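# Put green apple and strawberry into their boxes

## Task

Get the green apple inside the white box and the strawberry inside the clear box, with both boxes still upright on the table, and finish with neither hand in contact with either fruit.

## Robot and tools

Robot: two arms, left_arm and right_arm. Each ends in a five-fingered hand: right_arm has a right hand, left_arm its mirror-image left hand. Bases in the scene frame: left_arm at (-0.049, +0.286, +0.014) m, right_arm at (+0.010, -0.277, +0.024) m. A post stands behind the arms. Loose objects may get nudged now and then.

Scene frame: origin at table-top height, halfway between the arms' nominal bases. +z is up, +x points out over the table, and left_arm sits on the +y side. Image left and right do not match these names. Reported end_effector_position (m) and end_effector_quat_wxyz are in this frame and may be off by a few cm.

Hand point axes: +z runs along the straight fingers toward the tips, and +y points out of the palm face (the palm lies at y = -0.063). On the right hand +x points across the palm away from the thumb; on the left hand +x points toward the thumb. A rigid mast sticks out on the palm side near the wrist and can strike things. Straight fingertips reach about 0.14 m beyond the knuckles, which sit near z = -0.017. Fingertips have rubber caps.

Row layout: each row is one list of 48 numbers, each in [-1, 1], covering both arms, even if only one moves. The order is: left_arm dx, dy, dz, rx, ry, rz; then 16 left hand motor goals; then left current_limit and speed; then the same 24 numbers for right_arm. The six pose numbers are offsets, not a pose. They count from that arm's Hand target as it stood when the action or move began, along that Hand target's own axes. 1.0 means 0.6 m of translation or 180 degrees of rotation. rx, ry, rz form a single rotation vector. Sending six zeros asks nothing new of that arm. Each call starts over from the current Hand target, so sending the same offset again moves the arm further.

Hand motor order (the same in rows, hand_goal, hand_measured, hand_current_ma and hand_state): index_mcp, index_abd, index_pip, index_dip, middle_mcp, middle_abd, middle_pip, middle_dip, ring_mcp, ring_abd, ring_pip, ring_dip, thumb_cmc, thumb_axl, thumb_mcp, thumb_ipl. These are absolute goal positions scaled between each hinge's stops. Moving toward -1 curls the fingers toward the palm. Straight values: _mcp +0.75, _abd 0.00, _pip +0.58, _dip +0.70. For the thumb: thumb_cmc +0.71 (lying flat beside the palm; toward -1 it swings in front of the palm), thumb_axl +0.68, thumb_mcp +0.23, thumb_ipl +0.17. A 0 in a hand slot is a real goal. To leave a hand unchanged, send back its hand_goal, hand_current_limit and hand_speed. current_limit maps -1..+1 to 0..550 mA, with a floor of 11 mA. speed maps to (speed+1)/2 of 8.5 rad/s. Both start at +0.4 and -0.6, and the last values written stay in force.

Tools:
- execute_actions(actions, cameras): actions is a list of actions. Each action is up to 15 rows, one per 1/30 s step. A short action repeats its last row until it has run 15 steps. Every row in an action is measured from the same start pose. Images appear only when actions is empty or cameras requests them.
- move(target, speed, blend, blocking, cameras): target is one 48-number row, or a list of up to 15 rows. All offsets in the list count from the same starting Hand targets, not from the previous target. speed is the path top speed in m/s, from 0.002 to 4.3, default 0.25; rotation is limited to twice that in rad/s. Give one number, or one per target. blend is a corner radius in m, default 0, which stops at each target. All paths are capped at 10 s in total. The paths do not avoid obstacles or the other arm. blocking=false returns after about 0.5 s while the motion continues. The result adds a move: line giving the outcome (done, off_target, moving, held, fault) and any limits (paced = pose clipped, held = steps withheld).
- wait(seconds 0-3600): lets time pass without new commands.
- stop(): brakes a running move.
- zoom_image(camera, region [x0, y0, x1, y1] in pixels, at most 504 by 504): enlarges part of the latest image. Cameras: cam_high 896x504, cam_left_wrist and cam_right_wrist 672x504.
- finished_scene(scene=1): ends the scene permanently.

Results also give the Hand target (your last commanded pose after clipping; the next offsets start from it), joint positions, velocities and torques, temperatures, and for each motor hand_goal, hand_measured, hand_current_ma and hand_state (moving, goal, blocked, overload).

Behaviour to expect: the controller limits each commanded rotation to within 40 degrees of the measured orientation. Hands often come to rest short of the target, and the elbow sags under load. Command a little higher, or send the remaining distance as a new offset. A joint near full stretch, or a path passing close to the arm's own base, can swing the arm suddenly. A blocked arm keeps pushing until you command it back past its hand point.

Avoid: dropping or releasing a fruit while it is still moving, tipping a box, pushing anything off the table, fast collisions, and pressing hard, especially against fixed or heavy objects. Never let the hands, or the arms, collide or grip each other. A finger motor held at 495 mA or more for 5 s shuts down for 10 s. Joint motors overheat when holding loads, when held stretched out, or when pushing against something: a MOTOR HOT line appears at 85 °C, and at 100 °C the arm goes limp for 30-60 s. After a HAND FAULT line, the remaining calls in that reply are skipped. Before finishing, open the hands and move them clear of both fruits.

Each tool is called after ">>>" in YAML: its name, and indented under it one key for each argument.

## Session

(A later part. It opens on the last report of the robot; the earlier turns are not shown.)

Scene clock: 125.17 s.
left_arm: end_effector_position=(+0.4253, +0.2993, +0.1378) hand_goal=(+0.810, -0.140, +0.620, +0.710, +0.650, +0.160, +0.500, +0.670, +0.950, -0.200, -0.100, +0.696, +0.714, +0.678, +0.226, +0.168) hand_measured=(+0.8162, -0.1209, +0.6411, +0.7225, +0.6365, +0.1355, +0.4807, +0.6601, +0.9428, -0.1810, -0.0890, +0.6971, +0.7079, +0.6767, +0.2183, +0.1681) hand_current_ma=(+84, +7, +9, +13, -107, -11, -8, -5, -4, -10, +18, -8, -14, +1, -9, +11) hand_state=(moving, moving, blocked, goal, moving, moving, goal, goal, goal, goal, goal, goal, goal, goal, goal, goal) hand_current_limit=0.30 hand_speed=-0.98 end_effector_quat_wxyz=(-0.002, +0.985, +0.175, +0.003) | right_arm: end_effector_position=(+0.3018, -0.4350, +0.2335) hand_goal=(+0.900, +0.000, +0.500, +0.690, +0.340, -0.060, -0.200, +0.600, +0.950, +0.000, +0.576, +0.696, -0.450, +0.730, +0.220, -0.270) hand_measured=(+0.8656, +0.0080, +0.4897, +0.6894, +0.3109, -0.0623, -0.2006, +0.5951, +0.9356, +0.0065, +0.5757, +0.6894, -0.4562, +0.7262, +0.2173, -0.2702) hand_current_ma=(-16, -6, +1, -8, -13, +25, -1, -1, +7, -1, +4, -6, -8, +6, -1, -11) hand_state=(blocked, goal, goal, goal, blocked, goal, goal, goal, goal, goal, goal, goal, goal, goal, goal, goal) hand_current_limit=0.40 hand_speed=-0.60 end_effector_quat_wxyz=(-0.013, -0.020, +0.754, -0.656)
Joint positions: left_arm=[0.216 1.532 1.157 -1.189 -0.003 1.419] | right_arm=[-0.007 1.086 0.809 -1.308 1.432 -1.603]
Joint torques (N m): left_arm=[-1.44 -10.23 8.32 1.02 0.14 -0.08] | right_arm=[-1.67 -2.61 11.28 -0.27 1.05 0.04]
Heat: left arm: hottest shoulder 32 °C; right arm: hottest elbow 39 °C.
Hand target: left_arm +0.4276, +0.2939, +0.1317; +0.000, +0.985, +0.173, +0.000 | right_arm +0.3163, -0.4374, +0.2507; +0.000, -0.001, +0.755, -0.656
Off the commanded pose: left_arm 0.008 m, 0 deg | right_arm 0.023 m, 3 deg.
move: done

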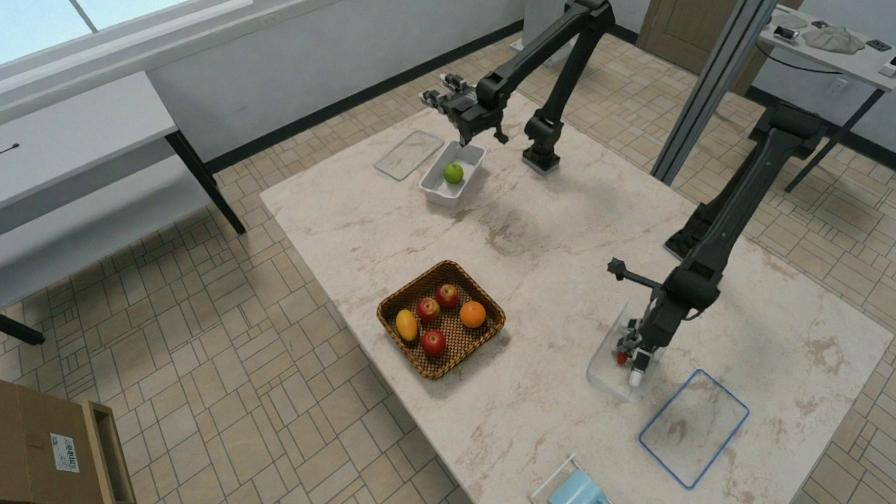

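>>> move:
  target:
    - [0,0,0,0,0,0,0.845,-0.12,0.63,0.715,0.605,0.14,0.49,0.665,0.95,-0.2,-0.1,0.696,0.714,0.678,0.226,0.168,0.3,-0.98,0,0,0,0,0,0,0.9,0,0.5,0.69,0.34,-0.06,-0.2,0.6,0.95,0,0.576,0.696,-0.45,0.73,0.22,-0.27,0.4,-0.6]
  speed: 0.02
  cameras: ["cam_high"]

>>> wait:
  seconds: 1
  cameras: ["cam_high"]

>>> zoom_image:
  camera: "cam_high"
  region: [600, 320, 660, 400]

Scene clock: 125.80 s.
left_arm: end_effector_position=(+0.4253, +0.2993, +0.1378) hand_goal=(+0.846, -0.120, +0.630, +0.716, +0.606, +0.140, +0.490, +0.666, +0.950, -0.200, -0.100, +0.696, +0.714, +0.678, +0.226, +0.168) hand_measured=(+0.8174, -0.1209, +0.6424, +0.7225, +0.6377, +0.1296, +0.4807, +0.6601, +0.9428, -0.1810, -0.0890, +0.6958, +0.7067, +0.6777, +0.2183, +0.1672) hand_current_ma=(+40, -12, -6, +9, -56, -6, +4, -1, -3, +0, +19, -8, -6, +10, -7, +5) hand_state=(moving, goal, goal, goal, moving, goal, goal, goal, goal, goal, goal, goal, goal, goal, goal, goal) hand_current_limit=0.30 hand_speed=-0.98 end_effector_quat_wxyz=(-0.002, +0.985, +0.175, +0.003) | right_arm: end_effector_position=(+0.3018, -0.4350, +0.2335) hand_goal=(+0.900, +0.000, +0.500, +0.690, +0.340, -0.060, -0.200, +0.600, +0.950, +0.000, +0.576, +0.696, -0.450, +0.730, +0.220, -0.270) hand_measured=(+0.8656, +0.0080, +0.4910, +0.6881, +0.3121, -0.0623, -0.2006, +0.5951, +0.9344, +0.0065, +0.5770, +0.6907, -0.4550, +0.7272, +0.2183, -0.2711) hand_current_ma=(-11, -10, +16, -7, -11, +3, -4, -10, +11, -7, +8, +1, -1, +14, +4, -7) hand_state=(blocked, goal, goal, goal, blocked, goal, goal, goal, goal, goal, goal, goal, goal, goal, goal, goal) hand_current_limit=0.40 hand_speed=-0.60 end_effector_quat_wxyz=(-0.013, -0.020, +0.754, -0.656)
Joint positions: left_arm=[0.216 1.532 1.157 -1.189 -0.003 1.419] | right_arm=[-0.007 1.086 0.809 -1.308 1.432 -1.603]
Joint torques (N m): left_arm=[-1.2 -10.81 8.12 1.06 0.08 0] | right_arm=[-1.67 -2.61 11.28 -0.27 1.05 0.05]
Heat: left arm: hottest shoulder 32 °C; right arm: hottest elbow 39 °C.
Hand target: left_arm +0.4276, +0.2939, +0.1317; +0.000, +0.985, +0.173, +0.000 | right_arm +0.3163, -0.4374, +0.2507; +0.000, -0.001, +0.755, -0.656
Off the commanded pose: left_arm 0.008 m, 0 deg | right_arm 0.023 m, 3 deg.
move: done

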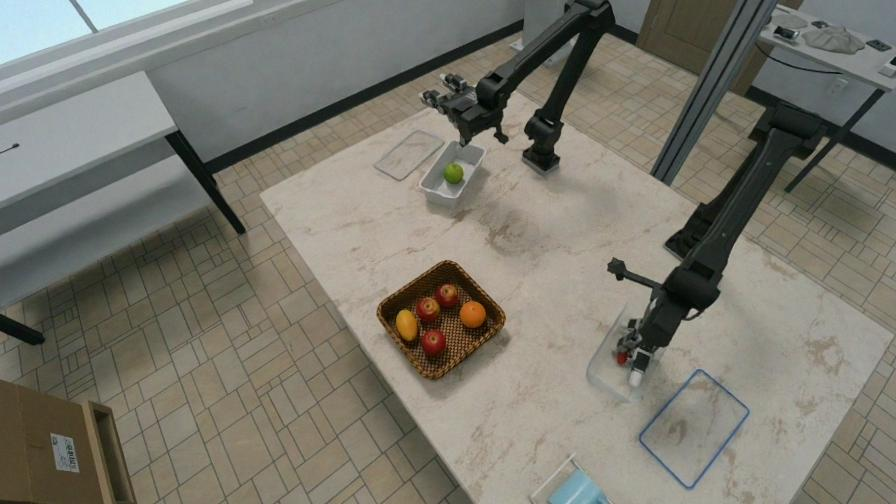

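Scene clock: 126.80 s.
left_arm: end_effector_position=(+0.4253, +0.2993, +0.1378) hand_goal=(+0.846, -0.120, +0.630, +0.716, +0.606, +0.140, +0.490, +0.666, +0.950, -0.200, -0.100, +0.696, +0.714, +0.678, +0.226, +0.168) hand_measured=(+0.8101, -0.1209, +0.6296, +0.7225, +0.6389, +0.1311, +0.4820, +0.6601, +0.9428, -0.1810, -0.0890, +0.6958, +0.7067, +0.6777, +0.2183, +0.1672) hand_current_ma=(-13, -14, -11, +7, -12, +1, +2, -4, +3, -13, +24, -5, -4, +6, -13, +15) hand_state=(moving, goal, goal, goal, moving, goal, goal, goal, goal, goal, goal, goal, goal, goal, goal, goal) hand_current_limit=0.30 hand_speed=-0.98 end_effector_quat_wxyz=(-0.002, +0.985, +0.175, +0.003) | right_arm: end_effector_position=(+0.3018, -0.4350, +0.2335) hand_goal=(+0.900, +0.000, +0.500, +0.690, +0.340, -0.060, -0.200, +0.600, +0.950, +0.000, +0.576, +0.696, -0.450, +0.730, +0.220, -0.270) hand_measured=(+0.8656, +0.0080, +0.4897, +0.6894, +0.3121, -0.0623, -0.2006, +0.5951, +0.9356, +0.0065, +0.5757, +0.6894, -0.4562, +0.7262, +0.2183, -0.2692) hand_current_ma=(-20, -12, +9, +2, -3, +5, -4, -7, -8, -8, +3, -3, -20, -5, +6, -4) hand_state=(blocked, goal, goal, goal, blocked, goal, goal, goal, goal, goal, goal, goal, goal, goal, goal, goal) hand_current_limit=0.40 hand_speed=-0.60 end_effector_quat_wxyz=(-0.013, -0.020, +0.754, -0.656)
Joint positions: left_arm=[0.216 1.532 1.157 -1.189 -0.003 1.419] | right_arm=[-0.007 1.086 0.809 -1.308 1.432 -1.603]
Joint torques (N m): left_arm=[-1.61 -10.75 8.32 0.99 0.06 -0.06] | right_arm=[-1.67 -2.61 11.28 -0.27 1.05 0.05]
Heat: left arm: hottest shoulder 32 °C; right arm: hottest elbow 39 °C.
Hand target: left_arm +0.4276, +0.2940, +0.1317; +0.000, +0.985, +0.173, +0.000 | right_arm +0.3163, -0.4374, +0.2507; +0.000, -0.001, +0.755, -0.656
Off the commanded pose: left_arm 0.008 m, 0 deg | right_arm 0.023 m, 3 deg.
wait: 1.00 s; at rest by 0.17 s

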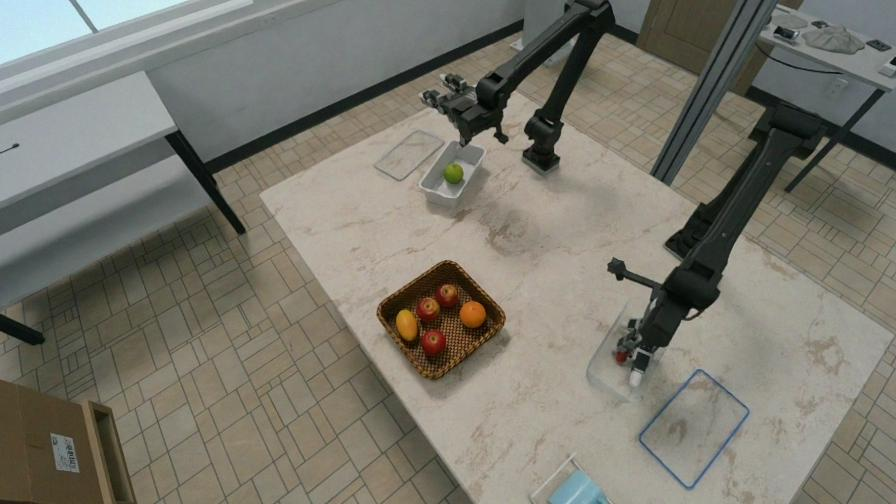

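Scaled by 6.300 from the camera's image (finer frame: 1280x720).

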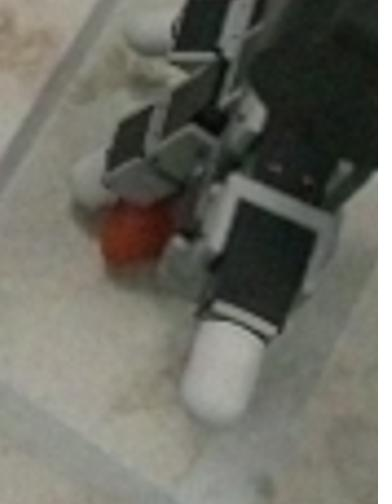

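>>> move:
  target:
    - [0,0,0,0,0,0,0.87,-0.12,0.63,0.715,0.58,0.14,0.49,0.665,0.95,-0.2,-0.1,0.696,0.714,0.678,0.226,0.168,0.3,-0.96,0,0,0,0,0,0,0.9,0,0.5,0.69,0.34,-0.06,-0.2,0.6,0.95,0,0.576,0.696,-0.45,0.73,0.22,-0.27,0.4,-0.6]
  speed: 0.02
  cameras: ["cam_high"]

>>> wait:
  seconds: 1
  cameras: ["cam_high"]

>>> zoom_image:
  camera: "cam_high"
  region: [600, 320, 660, 400]

Scene clock: 127.43 s.
left_arm: end_effector_position=(+0.4253, +0.2993, +0.1378) hand_goal=(+0.870, -0.120, +0.630, +0.716, +0.580, +0.140, +0.490, +0.666, +0.950, -0.200, -0.100, +0.696, +0.714, +0.678, +0.226, +0.168) hand_measured=(+0.8415, -0.1209, +0.6296, +0.7225, +0.5919, +0.1311, +0.4897, +0.6601, +0.9428, -0.1795, -0.0890, +0.6971, +0.7067, +0.6777, +0.2183, +0.1681) hand_current_ma=(-12, -8, -18, +17, +0, +1, +2, -6, +1, -4, +11, -7, -8, +3, -5, +13) hand_state=(blocked, goal, goal, goal, goal, goal, goal, goal, goal, goal, goal, goal, goal, goal, goal, goal) hand_current_limit=0.30 hand_speed=-0.96 end_effector_quat_wxyz=(-0.002, +0.985, +0.175, +0.003) | right_arm: end_effector_position=(+0.3018, -0.4350, +0.2335) hand_goal=(+0.900, +0.000, +0.500, +0.690, +0.340, -0.060, -0.200, +0.600, +0.950, +0.000, +0.576, +0.696, -0.450, +0.730, +0.220, -0.270) hand_measured=(+0.8656, +0.0080, +0.4897, +0.6881, +0.3109, -0.0609, -0.2006, +0.5964, +0.9356, +0.0051, +0.5757, +0.6894, -0.4562, +0.7272, +0.2183, -0.2702) hand_current_ma=(-16, +15, +11, -7, -7, +16, +14, +15, -5, -19, +12, -19, -4, +7, +5, -5) hand_state=(blocked, goal, goal, goal, blocked, goal, goal, goal, goal, goal, goal, goal, goal, goal, goal, goal) hand_current_limit=0.40 hand_speed=-0.60 end_effector_quat_wxyz=(-0.013, -0.020, +0.754, -0.656)
Joint positions: left_arm=[0.216 1.532 1.157 -1.189 -0.003 1.419] | right_arm=[-0.007 1.086 0.809 -1.308 1.432 -1.603]
Joint torques (N m): left_arm=[-0.91 -10.93 8.08 0.85 0.06 -0.04] | right_arm=[-1.67 -2.67 11.28 -0.27 1.05 0.05]
Heat: left arm: hottest shoulder 32 °C; right arm: hottest elbow 39 °C.
Hand target: left_arm +0.4276, +0.2940, +0.1317; +0.000, +0.985, +0.173, +0.000 | right_arm +0.3163, -0.4374, +0.2507; +0.000, -0.001, +0.755, -0.656
Off the commanded pose: left_arm 0.008 m, 0 deg | right_arm 0.023 m, 3 deg.
move: done

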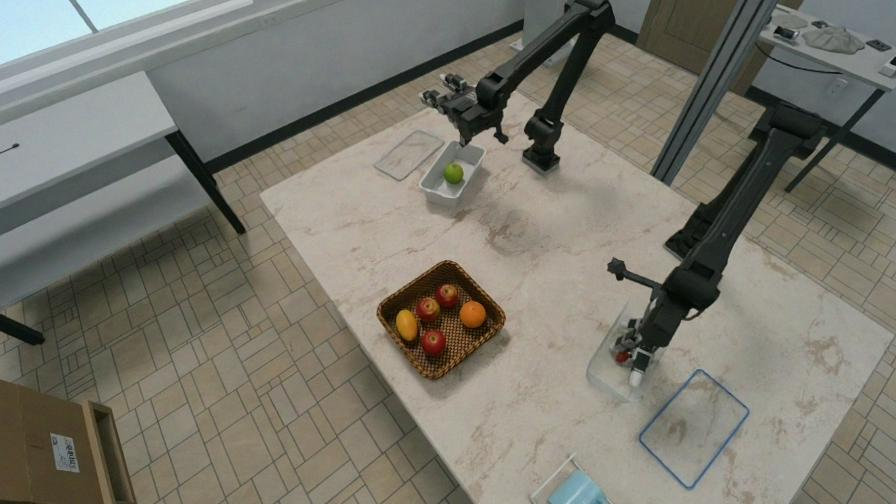

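Scene clock: 128.43 s.
left_arm: end_effector_position=(+0.4253, +0.2993, +0.1378) hand_goal=(+0.870, -0.120, +0.630, +0.716, +0.580, +0.140, +0.490, +0.666, +0.950, -0.200, -0.100, +0.696, +0.714, +0.678, +0.226, +0.168) hand_measured=(+0.8415, -0.1224, +0.6296, +0.7225, +0.5919, +0.1325, +0.4910, +0.6614, +0.9428, -0.1810, -0.0890, +0.6971, +0.7067, +0.6777, +0.2183, +0.1681) hand_current_ma=(-23, -14, -12, +6, -2, -4, +7, -5, +1, -2, +12, -9, -6, +12, -10, +13) hand_state=(blocked, goal, goal, goal, goal, goal, goal, goal, goal, goal, goal, goal, goal, goal, goal, goal) hand_current_limit=0.30 hand_speed=-0.96 end_effector_quat_wxyz=(-0.002, +0.985, +0.175, +0.003) | right_arm: end_effector_position=(+0.3018, -0.4350, +0.2335) hand_goal=(+0.900, +0.000, +0.500, +0.690, +0.340, -0.060, -0.200, +0.600, +0.950, +0.000, +0.576, +0.696, -0.450, +0.730, +0.220, -0.270) hand_measured=(+0.8668, +0.0080, +0.4910, +0.6881, +0.3133, -0.0623, -0.2006, +0.5951, +0.9356, +0.0065, +0.5770, +0.6907, -0.4562, +0.7272, +0.2183, -0.2702) hand_current_ma=(-22, +1, +14, -3, -9, +4, -8, -4, +14, -4, +4, -16, -14, +6, -4, -2) hand_state=(blocked, goal, goal, goal, blocked, goal, goal, goal, goal, goal, goal, goal, goal, goal, goal, goal) hand_current_limit=0.40 hand_speed=-0.60 end_effector_quat_wxyz=(-0.013, -0.020, +0.754, -0.656)
Joint positions: left_arm=[0.216 1.532 1.157 -1.189 -0.003 1.419] | right_arm=[-0.007 1.086 0.809 -1.308 1.432 -1.603]
Joint torques (N m): left_arm=[-1.55 -10.81 8.09 0.79 0.01 0.01] | right_arm=[-1.73 -2.67 11.28 -0.27 1.05 0.04]
Heat: left arm: hottest shoulder 32 °C; right arm: hottest elbow 39 °C.
Hand target: left_arm +0.4276, +0.2940, +0.1317; +0.000, +0.985, +0.173, +0.000 | right_arm +0.3163, -0.4374, +0.2507; +0.000, -0.001, +0.755, -0.656
Off the commanded pose: left_arm 0.008 m, 0 deg | right_arm 0.023 m, 3 deg.
wait: 1.00 s; at rest by 0.17 s

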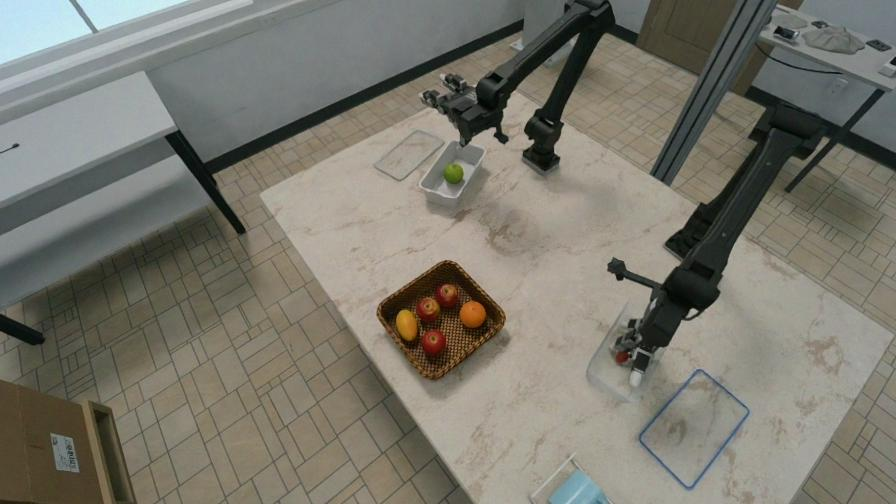

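Scaled by 6.300 from the camera's image (finer frame: 1280x720).

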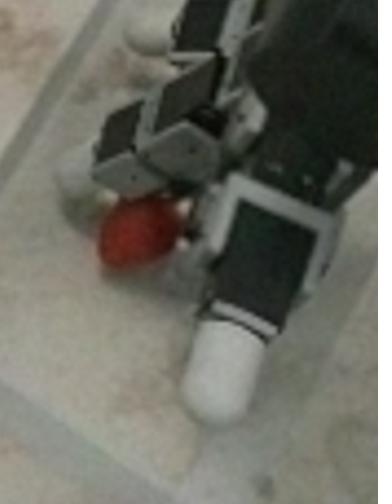

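>>> move:
  target:
    - [0,0,0,0,0,0,0.91,-0.12,0.63,0.715,0.545,0.14,0.49,0.665,0.95,-0.2,-0.1,0.696,0.714,0.678,0.226,0.168,0.3,-0.95,0,0,0,0,0,0,0.9,0,0.5,0.69,0.34,-0.06,-0.2,0.6,0.95,0,0.576,0.696,-0.45,0.73,0.22,-0.27,0.4,-0.6]
  speed: 0.02
  cameras: ["cam_high", "cam_left_wrist"]

>>> zoom_image:
  camera: "cam_high"
  region: [580, 300, 680, 420]

>>> zoom_image:
  camera: "cam_left_wrist"
  region: [250, 0, 500, 200]

Scene clock: 129.17 s.
left_arm: end_effector_position=(+0.4253, +0.2993, +0.1378) hand_goal=(+0.910, -0.120, +0.630, +0.716, +0.546, +0.140, +0.490, +0.666, +0.950, -0.200, -0.100, +0.696, +0.714, +0.678, +0.226, +0.168) hand_measured=(+0.8789, -0.1209, +0.6296, +0.7225, +0.5593, +0.1311, +0.4897, +0.6601, +0.9428, -0.1795, -0.0890, +0.6958, +0.7067, +0.6777, +0.2173, +0.1672) hand_current_ma=(-13, -15, -12, -2, -2, -8, +4, -1, -2, +3, +11, -10, -4, +6, -9, +15) hand_state=(blocked, goal, goal, goal, goal, goal, goal, goal, goal, goal, goal, goal, goal, goal, goal, goal) hand_current_limit=0.30 hand_speed=-0.95 end_effector_quat_wxyz=(-0.002, +0.985, +0.175, +0.003) | right_arm: end_effector_position=(+0.3018, -0.4350, +0.2335) hand_goal=(+0.900, +0.000, +0.500, +0.690, +0.340, -0.060, -0.200, +0.600, +0.950, +0.000, +0.576, +0.696, -0.450, +0.730, +0.220, -0.270) hand_measured=(+0.8644, +0.0080, +0.4897, +0.6881, +0.3121, -0.0594, -0.2019, +0.5964, +0.9368, +0.0080, +0.5757, +0.6894, -0.4550, +0.7272, +0.2193, -0.2702) hand_current_ma=(-20, -2, +15, -1, -8, +8, -1, -12, +1, +0, +12, -2, +1, +4, -2, -1) hand_state=(blocked, goal, goal, goal, blocked, goal, goal, goal, goal, goal, goal, goal, goal, goal, goal, goal) hand_current_limit=0.40 hand_speed=-0.60 end_effector_quat_wxyz=(-0.013, -0.020, +0.754, -0.656)
Joint positions: left_arm=[0.216 1.532 1.157 -1.189 -0.003 1.419] | right_arm=[-0.007 1.086 0.809 -1.308 1.432 -1.603]
Joint torques (N m): left_arm=[-1.14 -10.75 8.13 1.03 0.08 -0.09] | right_arm=[-1.73 -2.61 11.28 -0.27 1.05 0.04]
Heat: left arm: hottest shoulder 32 °C; right arm: hottest elbow 39 °C.
Hand target: left_arm +0.4276, +0.2940, +0.1317; +0.000, +0.985, +0.173, +0.000 | right_arm +0.3163, -0.4374, +0.2507; +0.000, -0.001, +0.755, -0.656
Off the commanded pose: left_arm 0.008 m, 0 deg | right_arm 0.023 m, 3 deg.
move: done
cam_left_wrist: T_world_to_cam=[[-0.96128, 0.27501, 0.01738, 0.28414], [0.20061, 0.65518, 0.72835, -0.43092], [0.18891, 0.70364, -0.68499, -0.06888]] pos_world=[0.3726, 0.25266, 0.26174]

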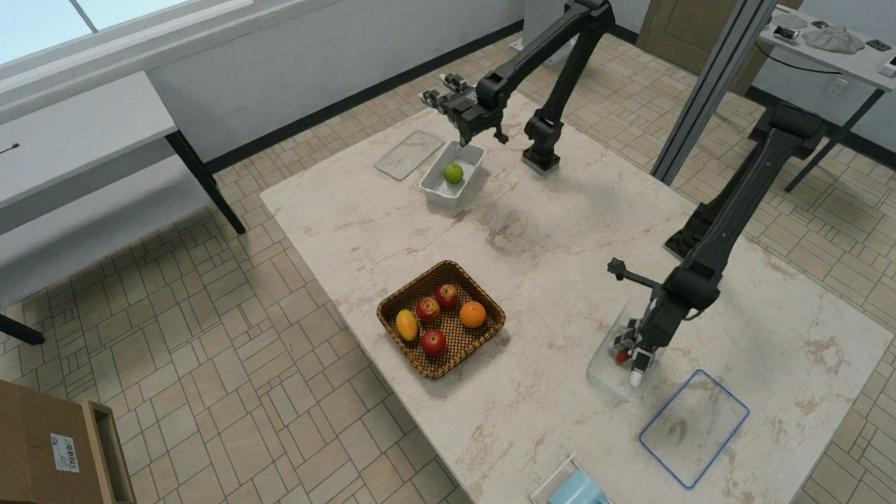

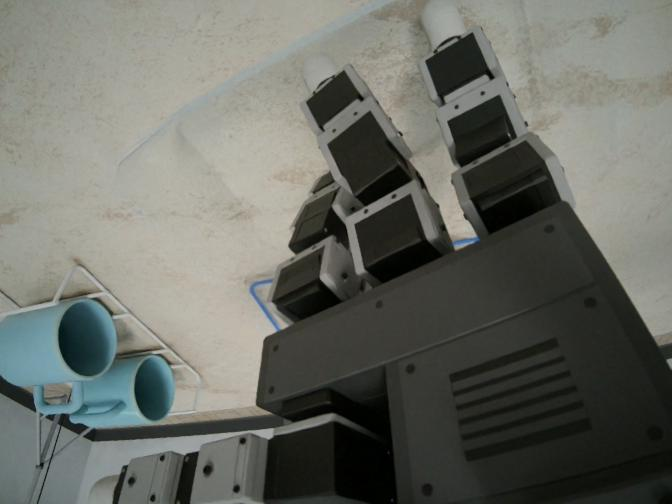

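Scaled by 4.200 from the camera's image (finer frame: 1280x720).

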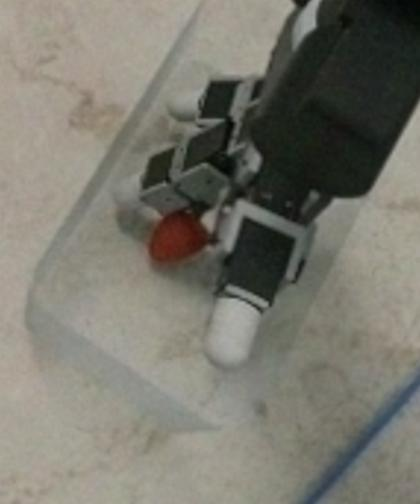

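Scaled by 2.016 from the camera's image (finer frame: 960x720).

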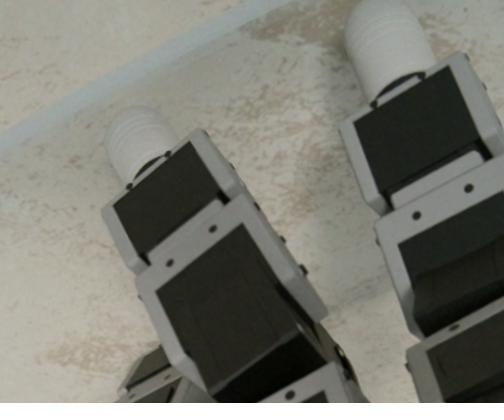

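>>> move:
  target:
    - [0.006,0.002,-0.06,0,0,0,0.93,-0.12,0.63,0.715,0.53,0.14,0.49,0.665,0.95,-0.2,-0.1,0.696,0.714,0.678,0.226,0.168,0.3,-0.95,0,0,0,0,0,0,0.9,0,0.5,0.69,0.34,-0.06,-0.2,0.6,0.95,0,0.576,0.696,-0.45,0.73,0.22,-0.27,0.4,-0.6]
  speed: 0.04
  cameras: ["cam_high"]

>>> zoom_image:
  camera: "cam_high"
  region: [580, 300, 680, 420]

Scene clock: 130.80 s.
left_arm: end_effector_position=(+0.4167, +0.2972, +0.1459) hand_goal=(+0.930, -0.120, +0.630, +0.716, +0.530, +0.140, +0.490, +0.666, +0.950, -0.200, -0.100, +0.696, +0.714, +0.678, +0.226, +0.168) hand_measured=(+0.8970, -0.1209, +0.6296, +0.7225, +0.5448, +0.1296, +0.4897, +0.6601, +0.9428, -0.1825, -0.0890, +0.6971, +0.7054, +0.6777, +0.2183, +0.1672) hand_current_ma=(-20, -10, -2, +5, -5, -5, +9, -6, +4, -7, +21, -11, -8, +4, -15, +6) hand_state=(blocked, goal, goal, goal, goal, goal, goal, goal, goal, goal, goal, goal, goal, goal, goal, goal) hand_current_limit=0.30 hand_speed=-0.95 end_effector_quat_wxyz=(-0.001, +0.984, +0.174, -0.022) | right_arm: end_effector_position=(+0.3018, -0.4350, +0.2335) hand_goal=(+0.900, +0.000, +0.500, +0.690, +0.340, -0.060, -0.200, +0.600, +0.950, +0.000, +0.576, +0.696, -0.450, +0.730, +0.220, -0.270) hand_measured=(+0.8656, +0.0080, +0.4897, +0.6881, +0.3121, -0.0609, -0.2019, +0.5951, +0.9356, +0.0065, +0.5757, +0.6907, -0.4550, +0.7272, +0.2183, -0.2711) hand_current_ma=(-19, +0, +7, +2, -10, -8, +2, +4, +5, -6, -2, -10, -8, +0, -2, -11) hand_state=(blocked, goal, goal, goal, blocked, goal, goal, goal, goal, goal, goal, goal, goal, goal, goal, goal) hand_current_limit=0.40 hand_speed=-0.60 end_effector_quat_wxyz=(-0.013, -0.020, +0.754, -0.656)
Joint positions: left_arm=[0.216 1.532 1.184 -1.267 -0.003 1.419] | right_arm=[-0.007 1.086 0.809 -1.308 1.432 -1.603]
Joint torques (N m): left_arm=[-1.26 -12.51 12.18 -0.02 0.1 -0.05] | right_arm=[-1.67 -2.67 11.28 -0.25 1.05 0.05]
Heat: left arm: hottest shoulder 32 °C; right arm: hottest elbow 39 °C.
Hand target: left_arm +0.4313, +0.2940, +0.1675; +0.000, +0.985, +0.173, +0.000 | right_arm +0.3163, -0.4374, +0.2507; +0.000, -0.001, +0.755, -0.656
Off the commanded pose: left_arm 0.026 m, 3 deg | right_arm 0.023 m, 3 deg.
move: off_target (left_arm)

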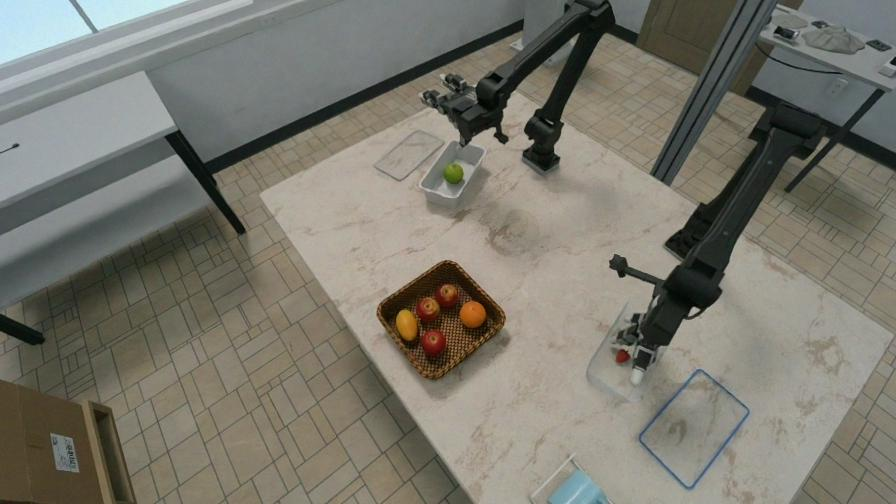

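Scaled by 4.200 from the camera's image (finer frame: 1280x720).

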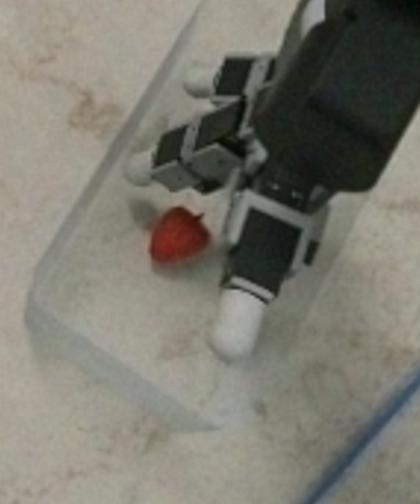

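>>> move:
  target:
    - [0.01,0,-0.12,0,0,0,0.93,-0.12,0.63,0.715,0.53,0.14,0.49,0.665,0.95,-0.2,-0.1,0.696,0.714,0.678,0.226,0.168,0.3,-0.95,0,0,0,0,0,0,0.9,0,0.5,0.69,0.34,-0.06,-0.2,0.6,0.95,0,0.576,0.696,-0.45,0.73,0.22,-0.27,0.4,-0.6]
    - [0.01,0,-0.32,0,0,0,0.93,-0.12,0.63,0.715,0.53,0.14,0.49,0.665,0.95,-0.2,-0.1,0.696,0.714,0.678,0.226,0.168,0.3,-0.95,0,0,0,0,0,0,0.9,0,0.5,0.69,0.34,-0.06,-0.2,0.6,0.95,0,0.576,0.696,-0.45,0.73,0.22,-0.27,0.4,-0.6]
  speed: [0.06, 0.12]
  blend: 0.03
  cameras: ["cam_high"]

>>> zoom_image:
  camera: "cam_high"
  region: [560, 270, 700, 420]

>>> zoom_image:
  camera: "cam_high"
  region: [400, 110, 520, 220]

Scene clock: 133.67 s.
left_arm: end_effector_position=(+0.4322, +0.2981, +0.3355) hand_goal=(+0.930, -0.120, +0.630, +0.716, +0.530, +0.140, +0.490, +0.666, +0.950, -0.200, -0.100, +0.696, +0.714, +0.678, +0.226, +0.168) hand_measured=(+0.8970, -0.1209, +0.6296, +0.7238, +0.5460, +0.1311, +0.4897, +0.6614, +0.9428, -0.1810, -0.0890, +0.6958, +0.7054, +0.6767, +0.2183, +0.1672) hand_current_ma=(-21, -11, -10, +5, -5, -2, +7, -3, +1, +2, +19, -5, -5, +6, -7, +11) hand_state=(blocked, goal, goal, goal, goal, goal, goal, goal, goal, goal, goal, goal, goal, goal, goal, goal) hand_current_limit=0.30 hand_speed=-0.95 end_effector_quat_wxyz=(+0.004, +0.985, +0.174, +0.014) | right_arm: end_effector_position=(+0.3018, -0.4350, +0.2335) hand_goal=(+0.900, +0.000, +0.500, +0.690, +0.340, -0.060, -0.200, +0.600, +0.950, +0.000, +0.576, +0.696, -0.450, +0.730, +0.220, -0.270) hand_measured=(+0.8656, +0.0095, +0.4884, +0.6869, +0.3133, -0.0609, -0.2006, +0.5964, +0.9356, +0.0080, +0.5770, +0.6894, -0.4562, +0.7272, +0.2193, -0.2711) hand_current_ma=(-25, +10, +5, +5, -9, +2, +8, -1, +9, -5, +6, +4, -1, +2, +9, -19) hand_state=(blocked, goal, goal, goal, blocked, goal, goal, goal, goal, goal, goal, goal, goal, goal, goal, goal) hand_current_limit=0.40 hand_speed=-0.60 end_effector_quat_wxyz=(-0.013, -0.020, +0.754, -0.656)
Joint positions: left_arm=[0.216 1.476 1.617 -1.684 0.009 1.419] | right_arm=[-0.007 1.086 0.809 -1.308 1.432 -1.603]
Joint torques (N m): left_arm=[-0.62 -12.34 12.86 0.13 0.11 0.05] | right_arm=[-1.73 -2.61 11.29 -0.27 1.05 0.05]
Heat: left arm: hottest shoulder 32 °C; right arm: hottest elbow 39 °C.
Hand target: left_arm +0.4369, +0.2961, +0.3595; +0.000, +0.985, +0.173, +0.000 | right_arm +0.3163, -0.4374, +0.2507; +0.000, -0.001, +0.755, -0.656
Off the commanded pose: left_arm 0.025 m, 2 deg | right_arm 0.023 m, 3 deg.
joint sent to its limit (left arm) — joint 4 (wrist pitch), lower limit. The joint targets are off in orientation, not in position.
move: off_target (left_arm)

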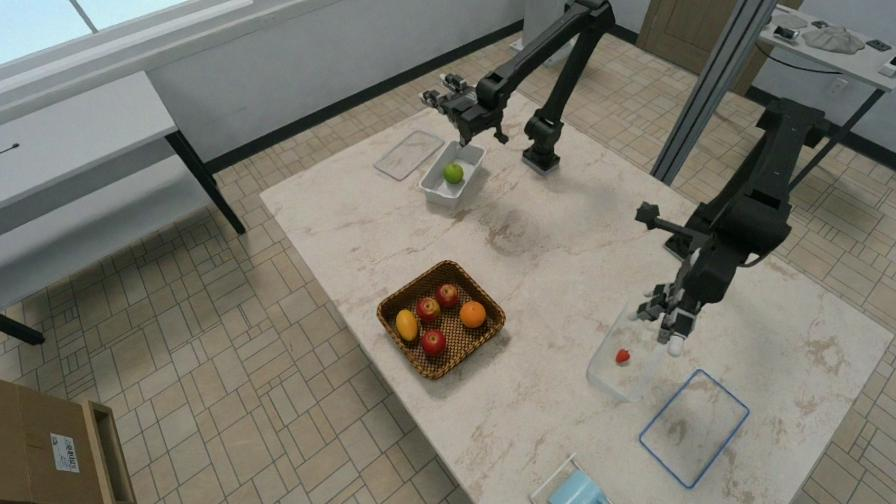

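Scaled by 3.360 from the camera's image (finer frame: 1280x720).

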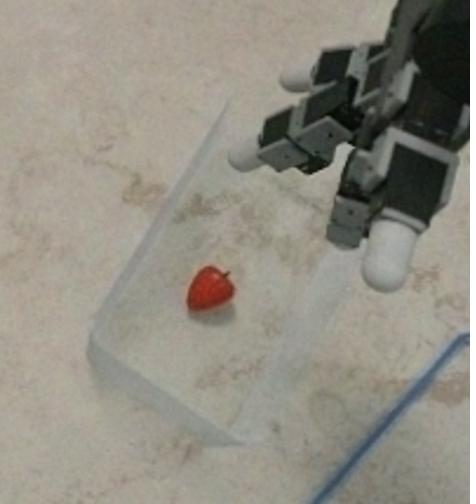

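Scaled by 4.200 from the camera's image (finer frame: 1280x720).

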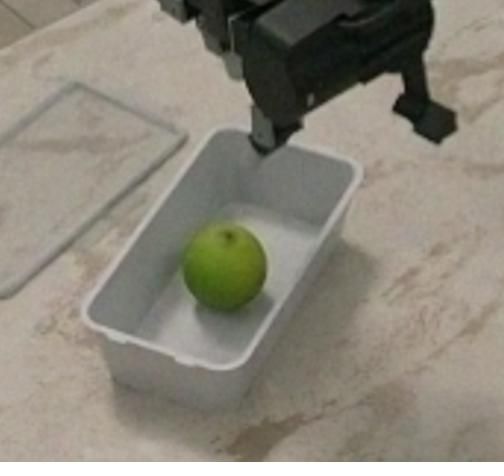

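>>> finished_scene:

The scene is finished: the task was done.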